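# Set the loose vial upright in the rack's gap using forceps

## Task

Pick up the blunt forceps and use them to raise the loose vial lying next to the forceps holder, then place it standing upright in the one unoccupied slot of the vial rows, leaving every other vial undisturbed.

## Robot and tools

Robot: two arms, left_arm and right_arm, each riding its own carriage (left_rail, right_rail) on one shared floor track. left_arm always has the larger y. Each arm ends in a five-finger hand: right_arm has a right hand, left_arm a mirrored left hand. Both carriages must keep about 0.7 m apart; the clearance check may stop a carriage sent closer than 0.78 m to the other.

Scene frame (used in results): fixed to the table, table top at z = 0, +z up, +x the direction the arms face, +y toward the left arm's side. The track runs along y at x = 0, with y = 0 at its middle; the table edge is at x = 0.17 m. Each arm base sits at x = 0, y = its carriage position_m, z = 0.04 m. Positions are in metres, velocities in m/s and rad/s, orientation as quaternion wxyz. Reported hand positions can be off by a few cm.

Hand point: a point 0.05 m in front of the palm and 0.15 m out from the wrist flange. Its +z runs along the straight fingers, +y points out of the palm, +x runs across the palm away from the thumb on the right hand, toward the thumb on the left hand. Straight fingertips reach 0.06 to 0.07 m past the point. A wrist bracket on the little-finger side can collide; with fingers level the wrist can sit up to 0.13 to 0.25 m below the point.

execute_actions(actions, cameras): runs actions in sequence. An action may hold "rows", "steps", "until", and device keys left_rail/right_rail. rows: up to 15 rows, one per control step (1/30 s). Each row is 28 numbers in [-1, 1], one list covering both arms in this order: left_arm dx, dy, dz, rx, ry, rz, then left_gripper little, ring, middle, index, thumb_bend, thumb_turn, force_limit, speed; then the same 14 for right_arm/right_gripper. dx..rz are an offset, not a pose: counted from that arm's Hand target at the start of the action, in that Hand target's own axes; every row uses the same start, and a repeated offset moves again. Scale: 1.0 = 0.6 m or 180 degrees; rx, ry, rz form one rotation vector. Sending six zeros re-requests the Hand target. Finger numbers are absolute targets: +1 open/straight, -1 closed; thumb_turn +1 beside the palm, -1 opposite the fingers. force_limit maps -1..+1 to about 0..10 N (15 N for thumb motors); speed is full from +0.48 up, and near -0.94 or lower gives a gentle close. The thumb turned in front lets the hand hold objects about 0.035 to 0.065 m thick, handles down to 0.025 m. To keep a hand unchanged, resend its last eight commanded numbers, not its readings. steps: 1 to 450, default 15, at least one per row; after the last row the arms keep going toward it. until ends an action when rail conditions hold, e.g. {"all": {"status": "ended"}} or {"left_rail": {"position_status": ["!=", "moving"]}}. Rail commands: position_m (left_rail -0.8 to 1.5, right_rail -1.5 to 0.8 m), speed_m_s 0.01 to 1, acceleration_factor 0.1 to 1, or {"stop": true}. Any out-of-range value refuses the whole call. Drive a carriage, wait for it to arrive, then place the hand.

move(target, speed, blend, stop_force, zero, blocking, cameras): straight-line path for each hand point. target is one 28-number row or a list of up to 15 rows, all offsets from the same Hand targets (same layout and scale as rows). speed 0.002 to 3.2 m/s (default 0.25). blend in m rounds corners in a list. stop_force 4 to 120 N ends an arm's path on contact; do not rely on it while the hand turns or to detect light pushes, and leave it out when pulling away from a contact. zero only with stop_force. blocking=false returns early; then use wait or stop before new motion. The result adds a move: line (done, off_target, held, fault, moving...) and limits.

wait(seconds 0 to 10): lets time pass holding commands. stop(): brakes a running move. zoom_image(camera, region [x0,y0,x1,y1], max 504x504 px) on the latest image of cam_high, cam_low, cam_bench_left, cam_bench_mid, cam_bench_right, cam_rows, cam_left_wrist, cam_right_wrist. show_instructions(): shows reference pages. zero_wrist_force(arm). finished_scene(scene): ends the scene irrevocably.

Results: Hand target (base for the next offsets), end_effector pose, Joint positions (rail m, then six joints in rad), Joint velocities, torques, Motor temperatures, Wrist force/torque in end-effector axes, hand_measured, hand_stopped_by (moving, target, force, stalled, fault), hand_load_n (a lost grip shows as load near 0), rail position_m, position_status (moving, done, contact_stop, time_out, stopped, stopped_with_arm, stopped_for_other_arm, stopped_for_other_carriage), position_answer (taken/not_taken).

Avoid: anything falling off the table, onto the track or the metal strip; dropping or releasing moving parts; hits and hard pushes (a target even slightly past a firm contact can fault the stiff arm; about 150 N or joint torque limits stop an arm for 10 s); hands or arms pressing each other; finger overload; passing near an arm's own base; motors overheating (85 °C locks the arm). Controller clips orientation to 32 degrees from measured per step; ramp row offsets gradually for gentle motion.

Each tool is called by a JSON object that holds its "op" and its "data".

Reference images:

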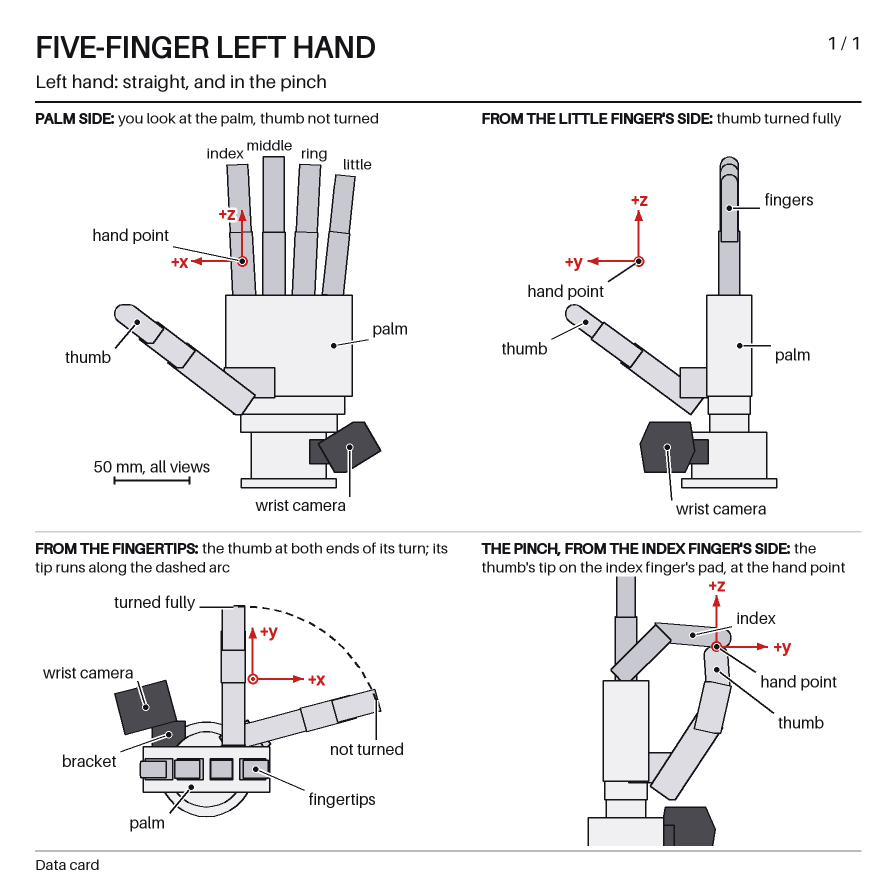

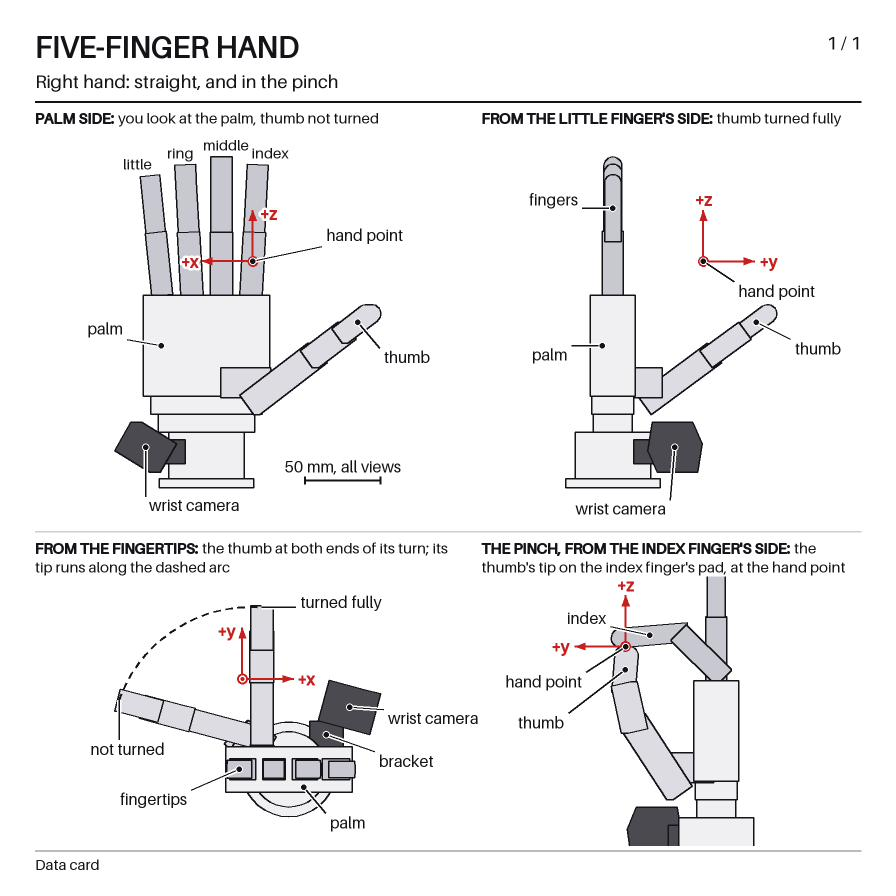

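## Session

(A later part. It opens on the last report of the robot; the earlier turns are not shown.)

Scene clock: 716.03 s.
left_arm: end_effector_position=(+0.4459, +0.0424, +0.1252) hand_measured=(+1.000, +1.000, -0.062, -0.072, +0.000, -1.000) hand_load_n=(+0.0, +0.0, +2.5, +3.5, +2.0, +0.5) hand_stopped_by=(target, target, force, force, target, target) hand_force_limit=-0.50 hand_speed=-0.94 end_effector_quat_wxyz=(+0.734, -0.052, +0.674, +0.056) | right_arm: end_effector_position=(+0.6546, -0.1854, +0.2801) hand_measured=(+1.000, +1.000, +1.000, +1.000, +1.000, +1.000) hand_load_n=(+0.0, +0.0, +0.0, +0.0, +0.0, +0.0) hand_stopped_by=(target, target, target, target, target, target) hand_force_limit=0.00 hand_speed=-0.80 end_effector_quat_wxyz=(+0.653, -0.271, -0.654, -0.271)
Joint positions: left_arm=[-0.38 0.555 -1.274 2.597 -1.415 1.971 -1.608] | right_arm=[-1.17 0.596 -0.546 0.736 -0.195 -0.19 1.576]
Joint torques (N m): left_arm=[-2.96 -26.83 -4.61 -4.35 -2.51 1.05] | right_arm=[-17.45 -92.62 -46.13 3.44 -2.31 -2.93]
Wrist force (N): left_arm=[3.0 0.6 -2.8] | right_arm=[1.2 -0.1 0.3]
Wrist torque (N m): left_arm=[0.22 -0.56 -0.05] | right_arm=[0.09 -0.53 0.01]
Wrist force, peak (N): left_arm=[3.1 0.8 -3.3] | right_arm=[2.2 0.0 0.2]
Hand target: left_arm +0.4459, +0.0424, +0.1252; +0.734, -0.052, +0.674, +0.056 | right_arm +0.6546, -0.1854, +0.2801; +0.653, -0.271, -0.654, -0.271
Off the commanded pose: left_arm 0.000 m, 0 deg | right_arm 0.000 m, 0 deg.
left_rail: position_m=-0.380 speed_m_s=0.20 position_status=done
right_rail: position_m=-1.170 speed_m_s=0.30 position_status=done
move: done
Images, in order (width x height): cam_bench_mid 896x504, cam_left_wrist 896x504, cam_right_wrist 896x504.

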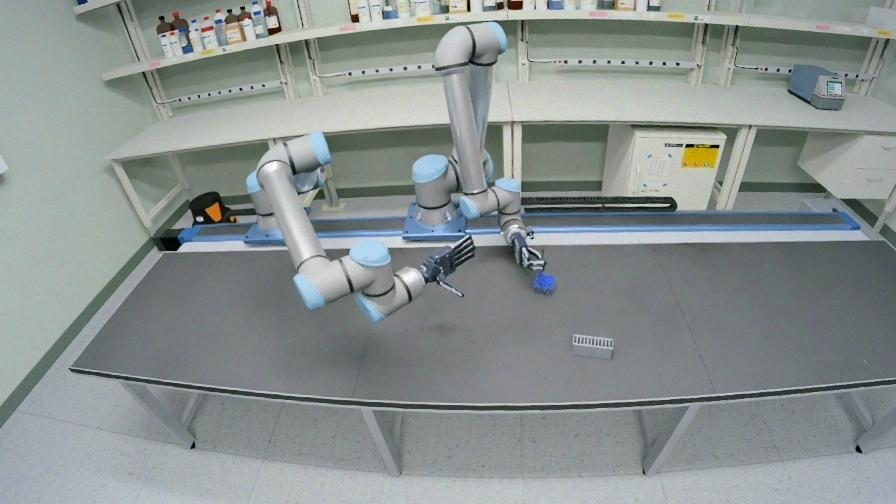

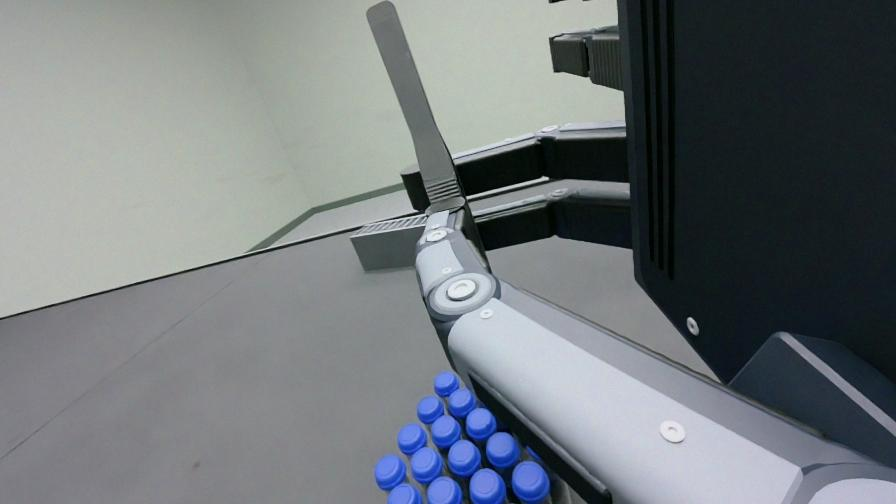

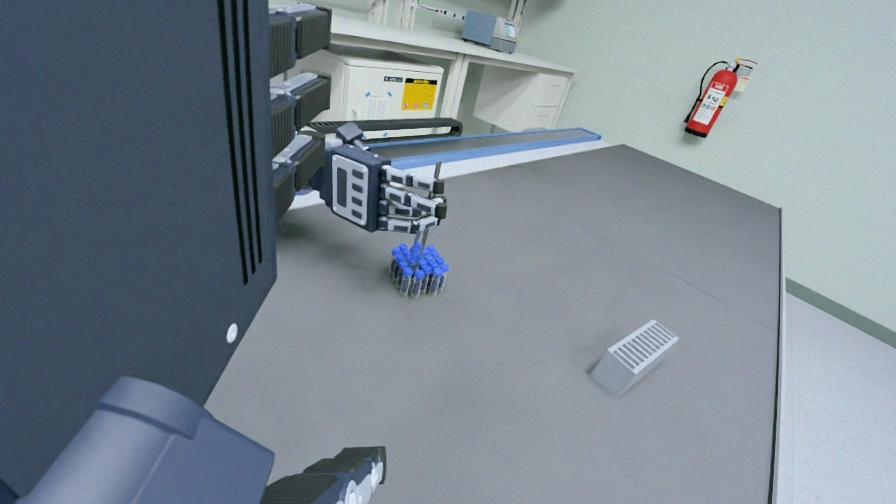

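{"op": "move", "data": {"target": [0,0,0,0,0,0,1,1,-0.07,-0.08,0,-1,-0.5,-0.94,0,-0.315,0.300,-0.25,0,0,1,1,1,1,1,1,0,-0.8], "speed": 0.15, "cameras": ["cam_right_wrist","cam_bench_mid"]}}

Scene clock: 783.17 s.
left_arm: end_effector_position=(+0.4459, +0.0424, +0.1252) hand_measured=(+1.000, +1.000, -0.062, -0.072, +0.000, -1.000) hand_load_n=(+0.0, +0.0, +3.0, +3.5, +2.0, +1.0) hand_stopped_by=(target, target, force, force, target, target) hand_force_limit=-0.50 hand_speed=-0.94 end_effector_quat_wxyz=(+0.734, -0.052, +0.674, +0.056) | right_arm: end_effector_position=(+0.3937, -0.1917, +0.2800) hand_measured=(+1.000, +1.000, +1.000, +1.000, +1.000, +1.000) hand_load_n=(+0.0, +0.0, +0.0, -0.5, +0.0, +0.0) hand_stopped_by=(target, target, target, target, target, target) hand_force_limit=0.00 hand_speed=-0.80 end_effector_quat_wxyz=(+0.500, -0.500, -0.500, -0.500)
Joint positions: left_arm=[-0.38 0.555 -1.274 2.597 -1.415 1.971 -1.608] | right_arm=[-1.17 0.909 -1.066 1.673 -0.606 0.909 1.57]
Joint torques (N m): left_arm=[8.05 -27.66 -5.07 -4.41 -0.87 1.24] | right_arm=[15.29 -95.18 -26.32 -4.94 3.03 2.73]
Wrist force (N): left_arm=[2.9 0.8 -2.7] | right_arm=[1.0 0.0 0.2]
Wrist torque (N m): left_arm=[0.26 -0.56 -0.07] | right_arm=[0.14 -0.48 -0.13]
Wrist force, peak (N): left_arm=[3.6 0.7 -2.8] | right_arm=[2.4 0.0 0.2]
Hand target: left_arm +0.4459, +0.0424, +0.1252; +0.734, -0.052, +0.674, +0.056 | right_arm +0.3937, -0.1917, +0.2800; +0.500, -0.500, -0.500, -0.500
Off the commanded pose: left_arm 0.000 m, 0 deg | right_arm 0.000 m, 0 deg.
left_rail: position_m=-0.380 speed_m_s=0.20 position_status=done
right_rail: position_m=-1.170 speed_m_s=0.30 position_status=done
move: done
Images, in order (width x height): cam_bench_mid 896x504, cam_right_wrist 896x504.

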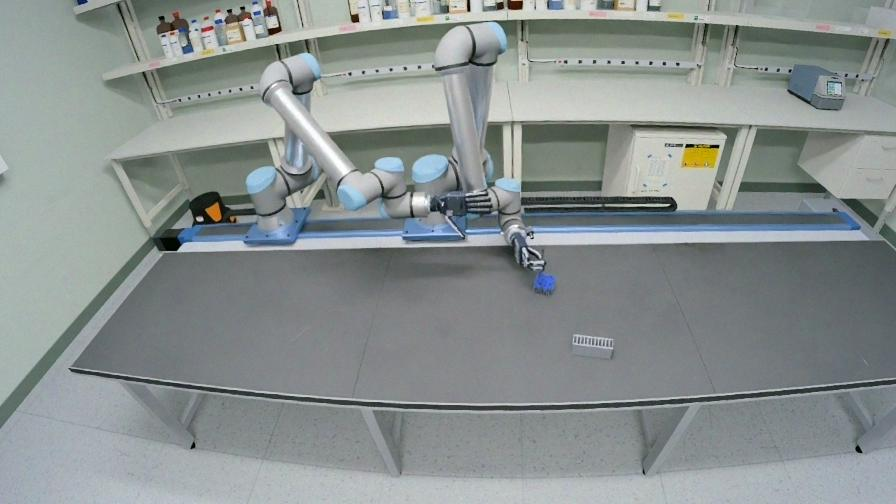

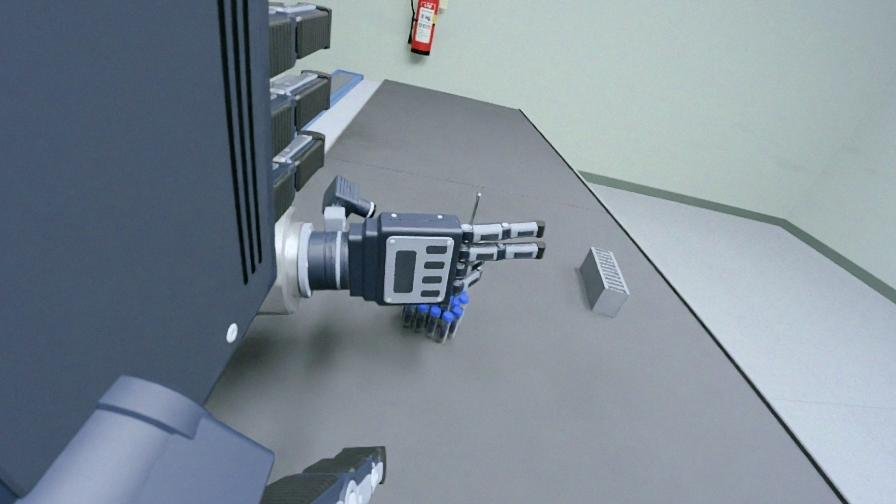

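{"op": "move", "data": {"target": [0,0,0,0,0,0,1,1,-0.07,-0.08,0,-1,-0.5,-0.94,0,0.15,0,0,0,0,1,1,1,1,1,1,0,-0.8], "speed": 0.15, "cameras": ["cam_right_wrist"]}}

{"op": "zoom_image", "data": {"camera": "cam_right_wrist", "region": [320, 260, 420, 360]}}

Scene clock: 786.33 s.
left_arm: end_effector_position=(+0.4459, +0.0424, +0.1252) hand_measured=(+1.000, +1.000, -0.062, -0.072, +0.000, -1.000) hand_load_n=(+0.5, +0.0, +3.0, +3.5, +2.0, +1.0) hand_stopped_by=(target, target, force, force, target, target) hand_force_limit=-0.50 hand_speed=-0.94 end_effector_quat_wxyz=(+0.734, -0.052, +0.674, +0.056) | right_arm: end_effector_position=(+0.4835, -0.1918, +0.2800) hand_measured=(+1.000, +1.000, +1.000, +1.000, +1.000, +1.000) hand_load_n=(+0.0, +0.0, +0.0, +0.0, +0.0, +0.0) hand_stopped_by=(target, target, target, target, target, target) hand_force_limit=0.00 hand_speed=-0.80 end_effector_quat_wxyz=(+0.500, -0.500, -0.500, -0.500)
Joint positions: left_arm=[-0.38 0.555 -1.274 2.597 -1.415 1.971 -1.608] | right_arm=[-1.17 0.822 -1.007 1.575 -0.568 0.822 1.57]
Joint torques (N m): left_arm=[6.05 -27.05 -4.75 -4.3 -0.15 1.19] | right_arm=[-15.73 -62.3 -41.7 1.3 -2.33 -2.84]
Wrist force (N): left_arm=[3.1 0.6 -2.9] | right_arm=[1.0 -0.5 0.4]
Wrist torque (N m): left_arm=[0.24 -0.59 -0.04] | right_arm=[0.07 -0.47 -0.17]
Wrist force, peak (N): left_arm=[3.3 0.8 -3.0] | right_arm=[1.9 -1.6 0.0]
Hand target: left_arm +0.4459, +0.0424, +0.1252; +0.734, -0.052, +0.674, +0.056 | right_arm +0.4837, -0.1918, +0.2800; +0.500, -0.500, -0.500, -0.500
Off the commanded pose: left_arm 0.000 m, 0 deg | right_arm 0.000 m, 0 deg.
left_rail: position_m=-0.380 speed_m_s=0.20 position_status=done
right_rail: position_m=-1.170 speed_m_s=0.30 position_status=done
move: done
Images, in order (width x height): cam_right_wrist 896x504.

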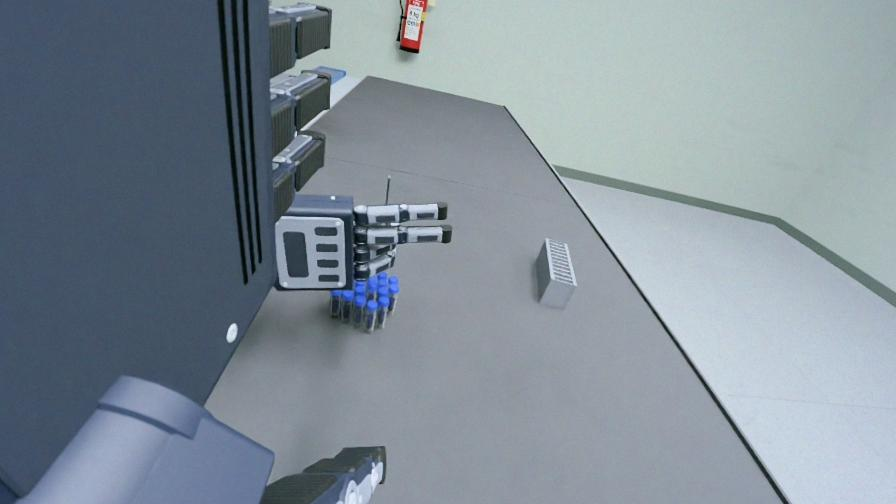

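Scaled by 5.040.

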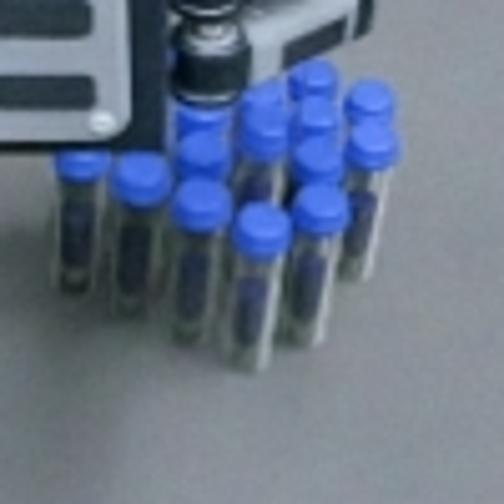

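{"op": "zoom_image", "data": {"camera": "cam_right_wrist", "region": [352, 268, 402, 318]}}

Scaled by 10.080.

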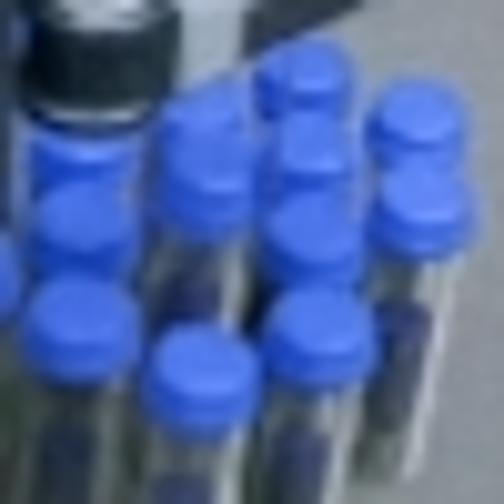

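{"op": "zoom_image", "data": {"camera": "cam_right_wrist", "region": [362, 272, 387, 302]}}

Scaled by 16.800.

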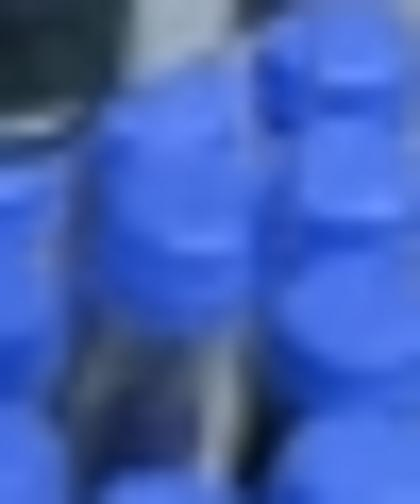

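{"op": "move", "data": {"target": [0.0220,0.0004,-0.0010,0,0,0,1,1,-0.07,-0.08,0,-1,-0.5,-0.94,0,0,0,0,0,0,1,1,1,1,1,1,0,-0.8], "speed": 0.02, "stop_force": 4, "cameras": ["cam_right_wrist","cam_left_wrist"]}}

{"op": "zoom_image", "data": {"camera": "cam_right_wrist", "region": [347, 268, 407, 338]}}

{"op": "zoom_image", "data": {"camera": "cam_left_wrist", "region": [400, 320, 600, 504]}}

Scene clock: 823.13 s.
left_arm: end_effector_position=(+0.4464, +0.0428, +0.1120) hand_measured=(+1.000, +1.000, -0.062, -0.072, +0.000, -1.000) hand_load_n=(+0.0, +0.0, +3.0, +3.5, +1.5, +1.0) hand_stopped_by=(target, target, force, force, target, target) hand_force_limit=-0.50 hand_speed=-0.94 end_effector_quat_wxyz=(+0.734, -0.052, +0.674, +0.056) | right_arm: end_effector_position=(+0.4837, -0.1917, +0.2800) hand_measured=(+1.000, +1.000, +1.000, +1.000, +1.000, +1.000) hand_load_n=(+0.0, +0.0, +0.0, +0.0, +0.0, +0.0) hand_stopped_by=(target, target, target, target, target, target) hand_force_limit=0.00 hand_speed=-0.80 end_effector_quat_wxyz=(+0.500, -0.500, -0.500, -0.500)
Joint positions: left_arm=[-0.38 0.555 -1.233 2.598 -1.457 1.971 -1.608] | right_arm=[-1.17 0.822 -1.007 1.575 -0.567 0.822 1.57]
Joint torques (N m): left_arm=[8.23 -28.81 -3.04 -4.09 2.1 -1.7] | right_arm=[-16.97 -63.38 -41.67 1.51 -2.6 -3.69]
Wrist force (N): left_arm=[3.2 0.8 -2.6] | right_arm=[1.2 -0.2 -0.2]
Wrist torque (N m): left_arm=[0.24 -0.57 -0.05] | right_arm=[0.14 -0.49 -0.14]
Wrist force, peak (N): left_arm=[3.2 0.7 -3.5] | right_arm=[2.0 -0.3 0.4]
Hand target: left_arm +0.4464, +0.0428, +0.1120; +0.734, -0.052, +0.674, +0.056 | right_arm +0.4837, -0.1917, +0.2800; +0.500, -0.500, -0.500, -0.500
Off the commanded pose: left_arm 0.000 m, 0 deg | right_arm 0.000 m, 0 deg.
left_rail: position_m=-0.380 speed_m_s=0.20 position_status=done
right_rail: position_m=-1.170 speed_m_s=0.30 position_status=done
move: done
Images, in order (width x height): cam_left_wrist 896x504, cam_right_wrist 896x504.

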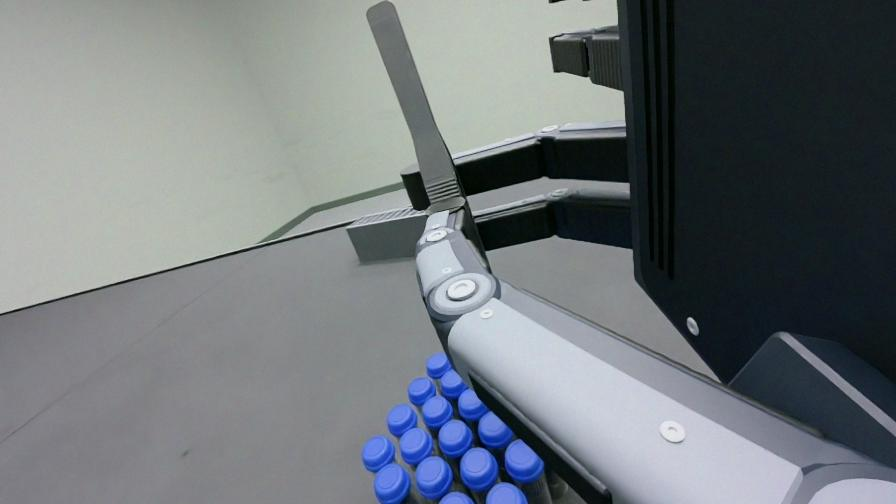

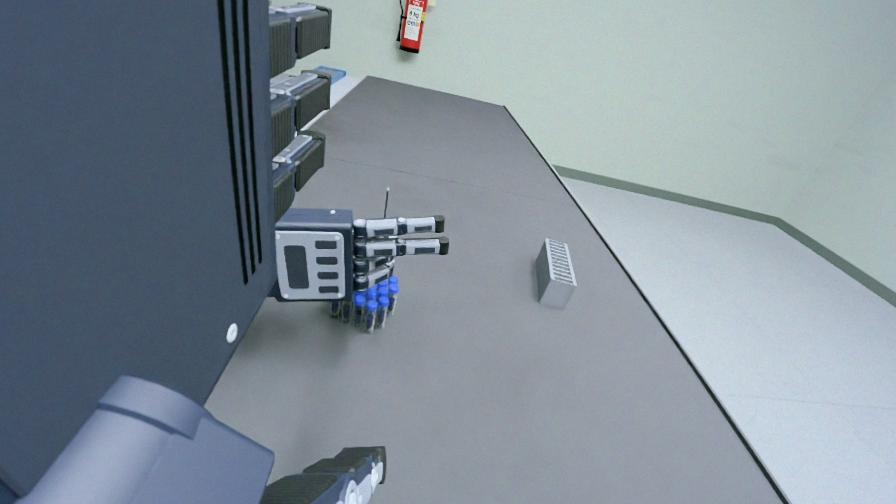

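Scaled by 7.200.

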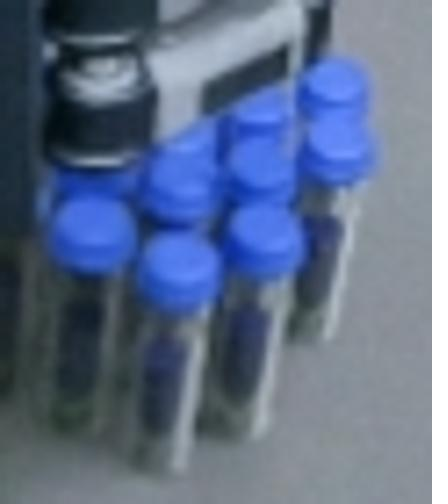

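Scaled by 2.520.

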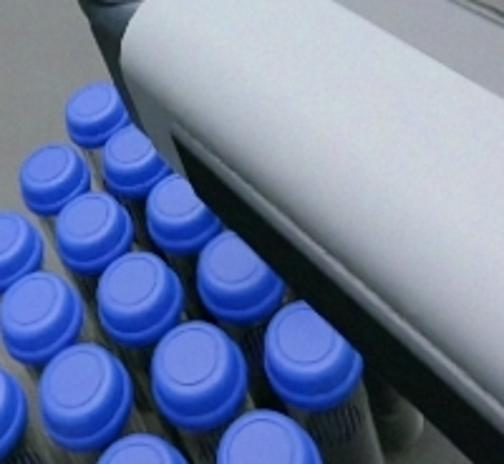

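{"op": "move", "data": {"target": [0.0125,0,-0.0011,0,0,0,1,1,-0.07,-0.08,0,-1,-0.5,-0.94,0,0,0,0,0,0,1,1,1,1,1,1,0,-0.8], "speed": 0.01, "stop_force": 4, "cameras": ["cam_right_wrist","cam_left_wrist"]}}

{"op": "zoom_image", "data": {"camera": "cam_right_wrist", "region": [347, 268, 407, 338]}}

Scene clock: 830.47 s.
left_arm: end_effector_position=(+0.4464, +0.0427, +0.1045) hand_measured=(+1.000, +1.000, -0.062, -0.072, +0.000, -1.000) hand_load_n=(+0.0, +0.0, +3.0, +3.0, +2.0, +1.0) hand_stopped_by=(target, target, force, force, target, target) hand_force_limit=-0.50 hand_speed=-0.94 end_effector_quat_wxyz=(+0.734, -0.052, +0.674, +0.056) | right_arm: end_effector_position=(+0.4837, -0.1917, +0.2800) hand_measured=(+1.000, +1.000, +1.000, +1.000, +1.000, +1.000) hand_load_n=(+0.0, +0.0, +0.0, +0.0, +0.0, +0.0) hand_stopped_by=(target, target, target, target, target, target) hand_force_limit=0.00 hand_speed=-0.80 end_effector_quat_wxyz=(+0.500, -0.500, -0.500, -0.500)
Joint positions: left_arm=[-0.38 0.555 -1.21 2.598 -1.481 1.971 -1.608] | right_arm=[-1.17 0.822 -1.007 1.575 -0.567 0.822 1.57]
Joint torques (N m): left_arm=[7.45 -30.91 -1.55 -4.31 2.54 -1.15] | right_arm=[-14.94 -60.75 -39.59 1.05 -2.85 -3.22]
Wrist force (N): left_arm=[2.0 0.9 -2.8] | right_arm=[1.5 0.3 0.0]
Wrist torque (N m): left_arm=[0.26 -0.53 -0.06] | right_arm=[0.20 -0.53 -0.11]
Wrist force, peak (N): left_arm=[3.1 0.7 -3.2] | right_arm=[2.0 -0.5 0.3]
Hand target: left_arm +0.4464, +0.0427, +0.1045; +0.734, -0.052, +0.674, +0.056 | right_arm +0.4837, -0.1917, +0.2800; +0.500, -0.500, -0.500, -0.500
Off the commanded pose: left_arm 0.000 m, 0 deg | right_arm 0.000 m, 0 deg.
left_rail: position_m=-0.380 speed_m_s=0.20 position_status=done
right_rail: position_m=-1.170 speed_m_s=0.30 position_status=done
move: done
Images, in order (width x height): cam_left_wrist 896x504, cam_right_wrist 896x504.

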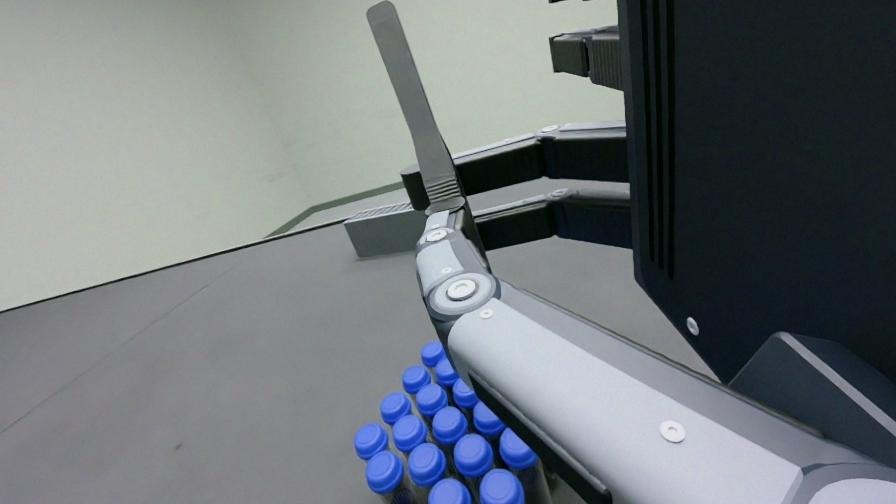

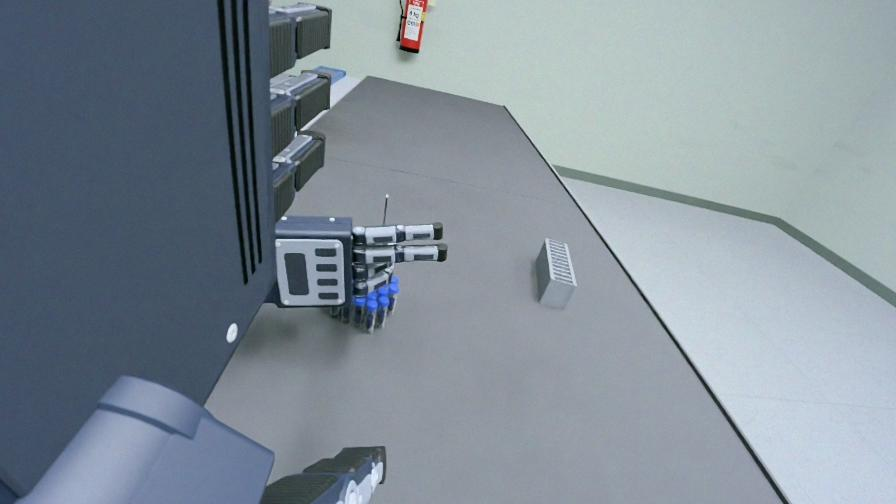

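Scaled by 7.200.

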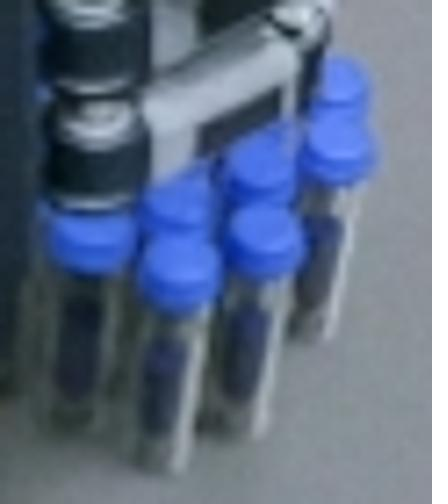

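{"op": "move", "data": {"target": [0,0,0,0,0,0,1,1,-0.045,-0.055,0,-1,-0.5,-0.94,0,0,0,0,0,0,1,1,1,1,1,1,0,-0.8], "speed": 0.02, "cameras": ["cam_right_wrist"]}}

{"op": "zoom_image", "data": {"camera": "cam_right_wrist", "region": [347, 268, 407, 338]}}

{"op": "move", "data": {"target": [0,0,0,0,0,0,1,1,-0.037,-0.047,0,-1,-0.5,-0.94,0,0,0,0,0,0,1,1,1,1,1,1,0,-0.8], "speed": 0.02, "cameras": ["cam_right_wrist"]}}

{"op": "zoom_image", "data": {"camera": "cam_right_wrist", "region": [347, 268, 407, 338]}}

Scene clock: 833.73 s.
left_arm: end_effector_position=(+0.4464, +0.0427, +0.1045) hand_measured=(+1.000, +1.000, -0.044, -0.054, +0.000, -1.000) hand_load_n=(+0.0, +0.0, +0.0, +0.5, +1.0, +0.0) hand_stopped_by=(target, target, target, target, target, target) hand_force_limit=-0.50 hand_speed=-0.94 end_effector_quat_wxyz=(+0.734, -0.052, +0.674, +0.056) | right_arm: end_effector_position=(+0.4837, -0.1917, +0.2800) hand_measured=(+1.000, +1.000, +1.000, +1.000, +1.000, +1.000) hand_load_n=(+0.0, +0.0, +0.0, +0.0, -0.5, +0.0) hand_stopped_by=(target, target, target, target, target, target) hand_force_limit=0.00 hand_speed=-0.80 end_effector_quat_wxyz=(+0.500, -0.500, -0.500, -0.500)
Joint positions: left_arm=[-0.38 0.555 -1.21 2.598 -1.481 1.971 -1.608] | right_arm=[-1.17 0.822 -1.007 1.575 -0.567 0.822 1.57]
Joint torques (N m): left_arm=[8.58 -29 -2.2 -3.98 2.49 -1.51] | right_arm=[-17.46 -62.44 -40.37 1.29 -2.86 -3.6]
Wrist force (N): left_arm=[2.9 0.8 -3.1] | right_arm=[1.0 0.0 0.4]
Wrist torque (N m): left_arm=[0.26 -0.54 -0.05] | right_arm=[0.14 -0.48 -0.15]
Wrist force, peak (N): left_arm=[3.3 0.9 -3.1] | right_arm=[2.1 -0.3 0.1]
Hand target: left_arm +0.4464, +0.0427, +0.1045; +0.734, -0.052, +0.674, +0.056 | right_arm +0.4837, -0.1917, +0.2800; +0.500, -0.500, -0.500, -0.500
Off the commanded pose: left_arm 0.000 m, 0 deg | right_arm 0.000 m, 0 deg.
left_rail: position_m=-0.380 speed_m_s=0.20 position_status=done
right_rail: position_m=-1.170 speed_m_s=0.30 position_status=done
move: done
Images, in order (width x height): cam_right_wrist 896x504.

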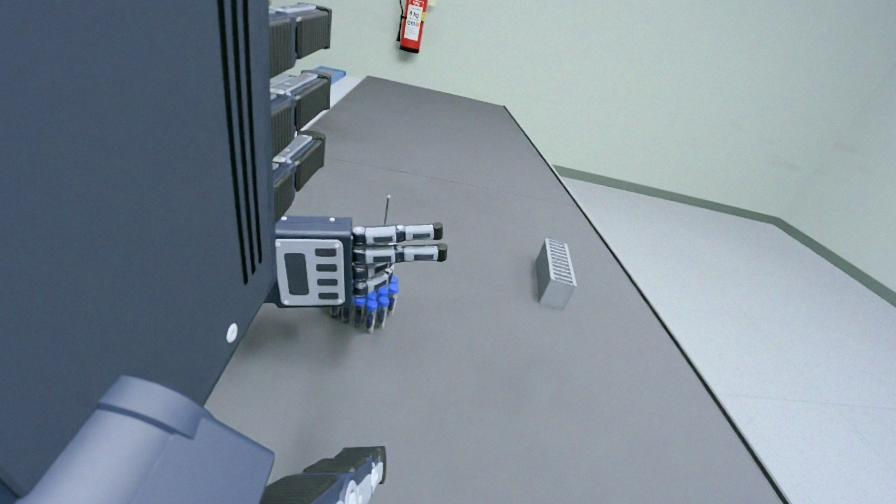

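Scaled by 7.200.

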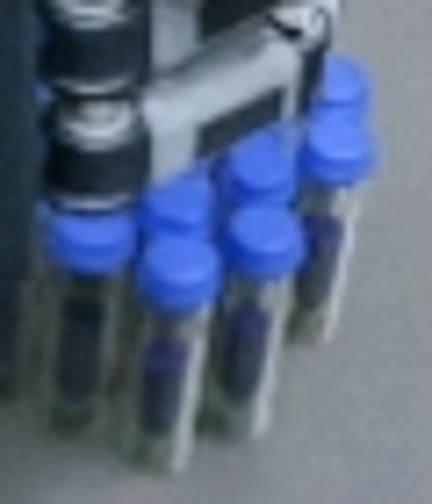

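Scene clock: 834.23 s.
left_arm: end_effector_position=(+0.4464, +0.0427, +0.1045) hand_measured=(+1.000, +1.000, -0.036, -0.046, +0.000, -1.000) hand_load_n=(+0.0, +0.0, +0.0, +0.5, +0.5, +0.0) hand_stopped_by=(target, target, target, target, target, target) hand_force_limit=-0.50 hand_speed=-0.94 end_effector_quat_wxyz=(+0.734, -0.052, +0.674, +0.056) | right_arm: end_effector_position=(+0.4837, -0.1917, +0.2800) hand_measured=(+1.000, +1.000, +1.000, +1.000, +1.000, +1.000) hand_load_n=(+0.0, +0.0, +0.0, +0.0, +0.0, +0.0) hand_stopped_by=(target, target, target, target, target, target) hand_force_limit=0.00 hand_speed=-0.80 end_effector_quat_wxyz=(+0.500, -0.500, -0.500, -0.500)
Joint positions: left_arm=[-0.38 0.555 -1.21 2.598 -1.481 1.971 -1.608] | right_arm=[-1.17 0.822 -1.007 1.575 -0.567 0.822 1.57]
Joint torques (N m): left_arm=[8.4 -31.88 -1.88 -4.13 2.45 -1.6] | right_arm=[-17.73 -62.58 -41.27 1.5 -2.63 -3.87]
Wrist force (N): left_arm=[3.0 0.7 -2.7] | right_arm=[1.2 0.1 0.5]
Wrist torque (N m): left_arm=[0.22 -0.54 -0.04] | right_arm=[0.16 -0.52 -0.13]
Wrist force, peak (N): left_arm=[3.0 0.8 -3.2] | right_arm=[1.7 -0.6 -0.2]
Hand target: left_arm +0.4464, +0.0427, +0.1045; +0.734, -0.052, +0.674, +0.056 | right_arm +0.4837, -0.1917, +0.2800; +0.500, -0.500, -0.500, -0.500
Off the commanded pose: left_arm 0.000 m, 0 deg | right_arm 0.000 m, 0 deg.
left_rail: position_m=-0.380 speed_m_s=0.20 position_status=done
right_rail: position_m=-1.170 speed_m_s=0.30 position_status=done
move: done
Images, in order (width x height): cam_right_wrist 896x504.

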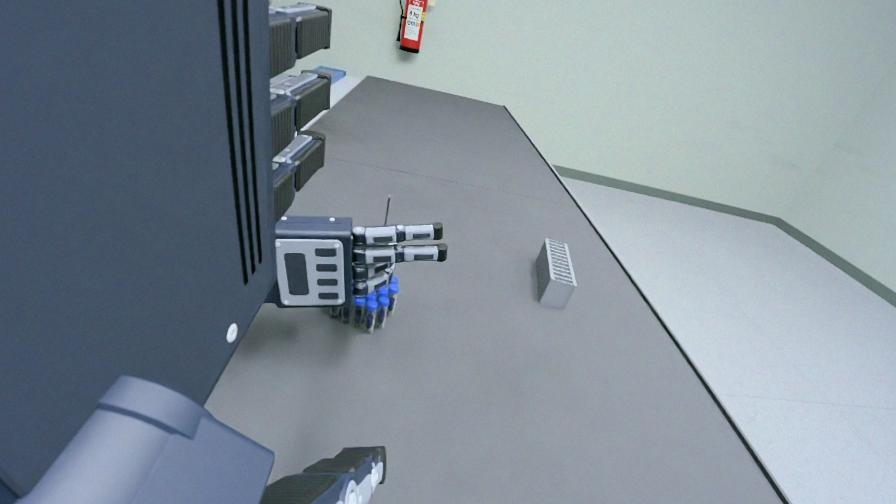

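Scaled by 7.200.

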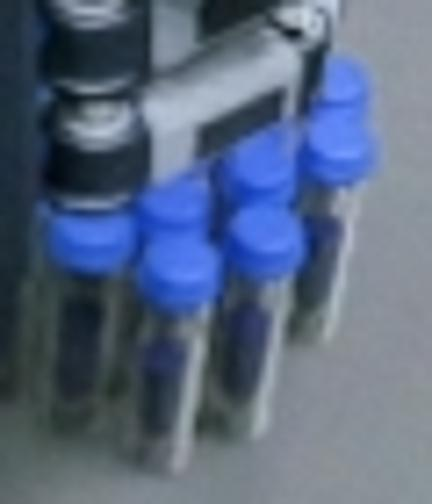

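{"op": "move", "data": {"target": [-0.0498,0,0.0043,0,0,0,1,1,-0.037,-0.047,0,-1,-0.5,-0.94,0,0,0,0,0,0,1,1,1,1,1,1,0,-0.8], "speed": 0.02, "stop_force": 4, "cameras": ["cam_right_wrist","cam_left_wrist"]}}

{"op": "zoom_image", "data": {"camera": "cam_right_wrist", "region": [347, 258, 407, 338]}}

{"op": "zoom_image", "data": {"camera": "cam_left_wrist", "region": [400, 320, 600, 504]}}

Scene clock: 839.37 s.
left_arm: end_effector_position=(+0.4464, +0.0428, +0.1345) hand_measured=(+1.000, +1.000, -0.036, -0.046, +0.000, -1.000) hand_load_n=(+0.0, +0.5, +0.0, +0.5, +1.0, +0.0) hand_stopped_by=(target, target, target, target, target, target) hand_force_limit=-0.50 hand_speed=-0.94 end_effector_quat_wxyz=(+0.734, -0.052, +0.674, +0.056) | right_arm: end_effector_position=(+0.4837, -0.1917, +0.2800) hand_measured=(+1.000, +1.000, +1.000, +1.000, +1.000, +1.000) hand_load_n=(+0.0, +0.0, +0.0, +0.0, +0.0, +0.0) hand_stopped_by=(target, target, target, target, target, target) hand_force_limit=0.00 hand_speed=-0.80 end_effector_quat_wxyz=(+0.500, -0.500, -0.500, -0.500)
Joint positions: left_arm=[-0.38 0.555 -1.302 2.594 -1.385 1.971 -1.608] | right_arm=[-1.17 0.822 -1.007 1.575 -0.567 0.822 1.57]
Joint torques (N m): left_arm=[8.72 -45.87 -22.91 0.14 2.14 0.4] | right_arm=[-17.74 -61.97 -40.42 1.27 -2.73 -3.7]
Wrist force (N): left_arm=[3.1 0.7 -2.8] | right_arm=[1.0 -0.2 0.1]
Wrist torque (N m): left_arm=[0.25 -0.60 -0.05] | right_arm=[0.14 -0.46 -0.15]
Wrist force, peak (N): left_arm=[3.2 0.8 -3.4] | right_arm=[2.0 0.0 0.4]
Hand target: left_arm +0.4464, +0.0428, +0.1345; +0.734, -0.052, +0.674, +0.056 | right_arm +0.4837, -0.1917, +0.2800; +0.500, -0.500, -0.500, -0.500
Off the commanded pose: left_arm 0.000 m, 0 deg | right_arm 0.000 m, 0 deg.
left_rail: position_m=-0.380 speed_m_s=0.20 position_status=done
right_rail: position_m=-1.170 speed_m_s=0.30 position_status=done
move: done
Images, in order (width x height): cam_left_wrist 896x504, cam_right_wrist 896x504.

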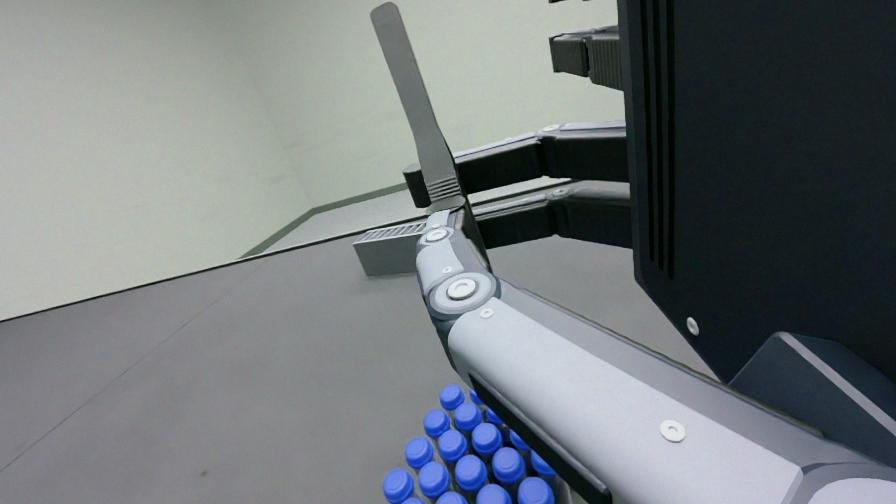

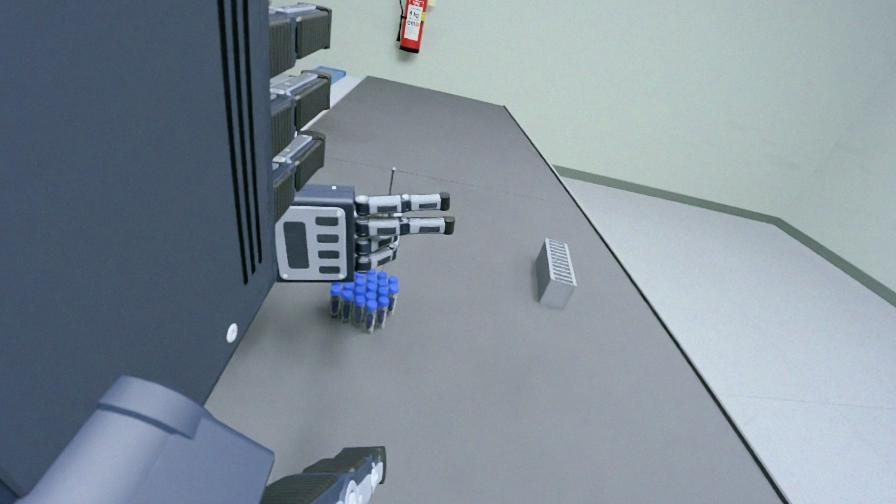

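Scaled by 6.300.

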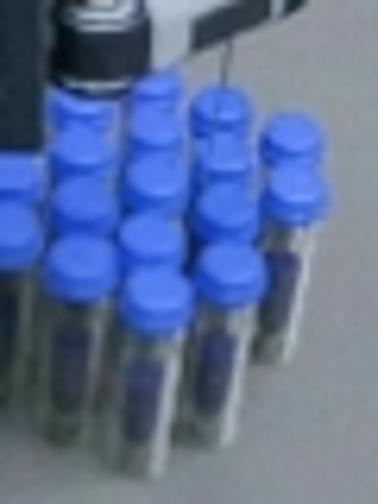

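Scaled by 2.520.

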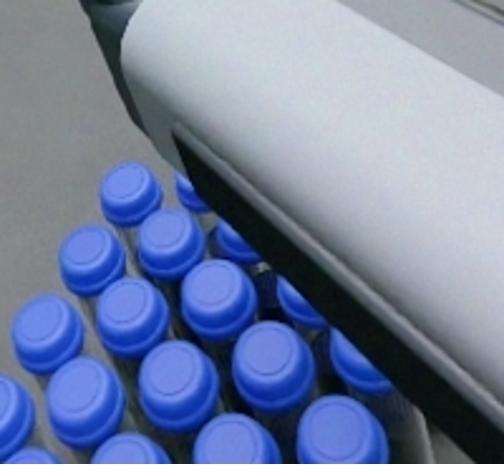

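{"op": "move", "data": {"target": [[-0.1161,0,0.01,0,0,0,1,1,-0.037,-0.047,0,-1,-0.5,-0.94,0,0,0,0,0,0,1,1,1,1,1,1,0,-0.8],[-0.112,0.3293,0.0606,0,0,0,1,1,-0.037,-0.047,0,-1,-0.5,-0.94,0,0,0,0,0,0,1,1,1,1,1,1,0,-0.8]], "speed": [0.05,0.15], "cameras": ["cam_right_wrist","cam_rows"]}}

{"op": "zoom_image", "data": {"camera": "cam_right_wrist", "region": [317, 258, 407, 338]}}

{"op": "zoom_image", "data": {"camera": "cam_rows", "region": [330, 305, 410, 395]}}

Scene clock: 845.70 s.
left_arm: end_effector_position=(+0.4466, +0.2427, +0.2044) hand_measured=(+1.000, +1.000, -0.036, -0.046, +0.000, -1.000) hand_load_n=(+0.0, +0.0, +0.0, +0.5, +0.5, +0.0) hand_stopped_by=(target, target, target, target, target, target) hand_force_limit=-0.50 hand_speed=-0.94 end_effector_quat_wxyz=(+0.734, -0.052, +0.674, +0.056) | right_arm: end_effector_position=(+0.4837, -0.1917, +0.2800) hand_measured=(+1.000, +1.000, +1.000, +1.000, +1.000, +1.000) hand_load_n=(+0.0, +0.5, +0.0, +0.0, +0.0, +0.5) hand_stopped_by=(target, target, target, target, target, target) hand_force_limit=0.00 hand_speed=-0.80 end_effector_quat_wxyz=(+0.500, -0.500, -0.500, -0.500)
Joint positions: left_arm=[-0.38 0.903 -1.254 2.224 -1.086 2.318 -1.651] | right_arm=[-1.17 0.822 -1.007 1.575 -0.567 0.822 1.57]
Joint torques (N m): left_arm=[12.18 -39.74 -36.03 0.25 2.54 -2.22] | right_arm=[-16.5 -61.4 -40.22 1.46 -2.78 -3.32]
Wrist force (N): left_arm=[2.6 1.0 -2.5] | right_arm=[1.6 -0.3 -0.2]
Wrist torque (N m): left_arm=[0.27 -0.44 0.24] | right_arm=[0.13 -0.53 -0.13]
Wrist force, peak (N): left_arm=[3.2 0.9 -3.4] | right_arm=[2.0 -0.2 0.1]
Hand target: left_arm +0.4466, +0.2427, +0.2044; +0.734, -0.052, +0.674, +0.056 | right_arm +0.4837, -0.1917, +0.2800; +0.500, -0.500, -0.500, -0.500
Off the commanded pose: left_arm 0.000 m, 0 deg | right_arm 0.000 m, 0 deg.
left_rail: position_m=-0.380 speed_m_s=0.20 position_status=done
right_rail: position_m=-1.170 speed_m_s=0.30 position_status=done
move: done
Images, in order (width x height): cam_rows 896x504, cam_right_wrist 896x504.

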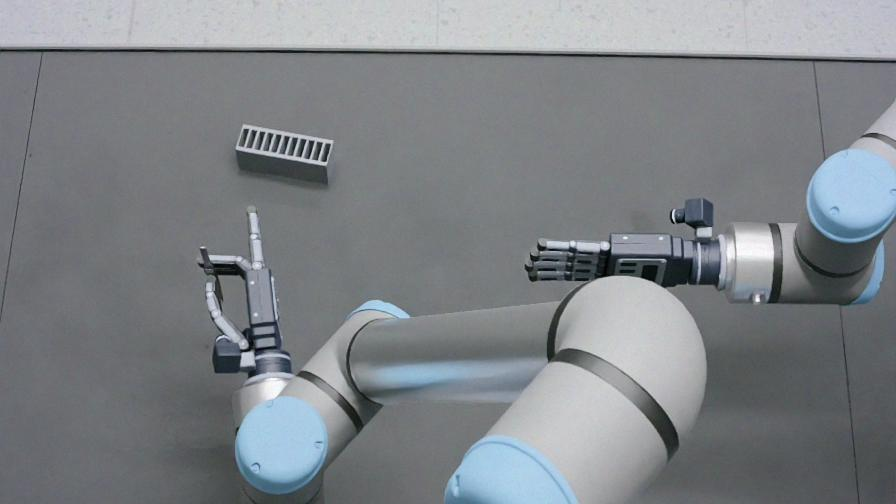

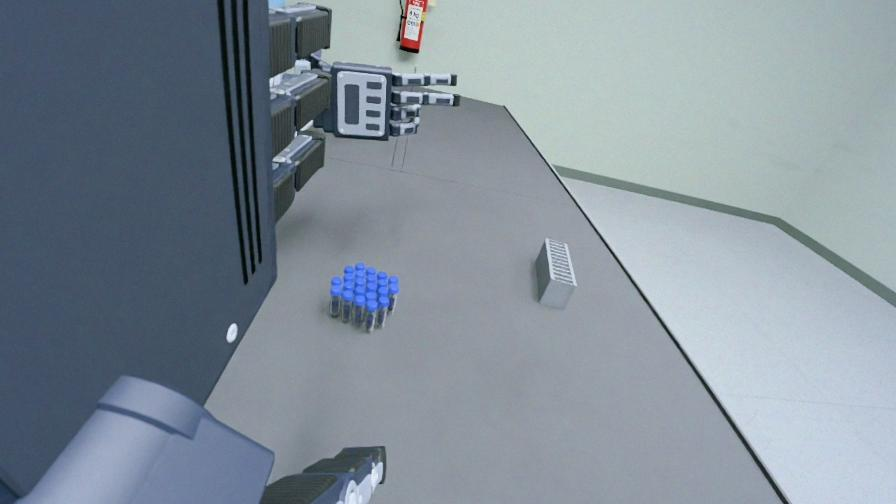

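Scaled by 5.600.

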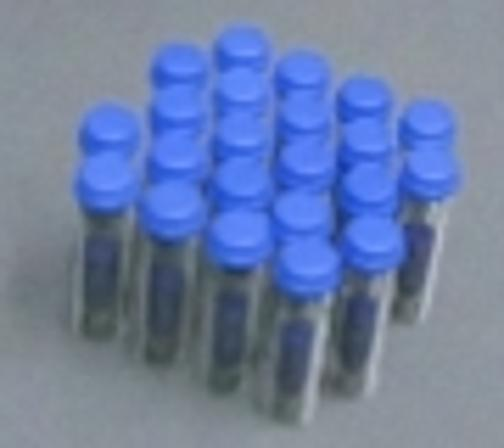

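Scaled by 5.600.

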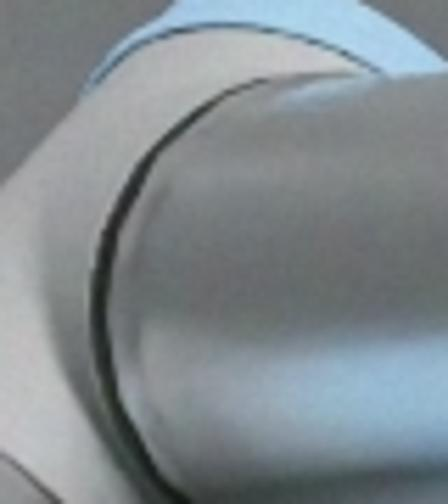

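{"op": "finished_scene", "data": {"scene": 1}}

The scene is finished: the task was done.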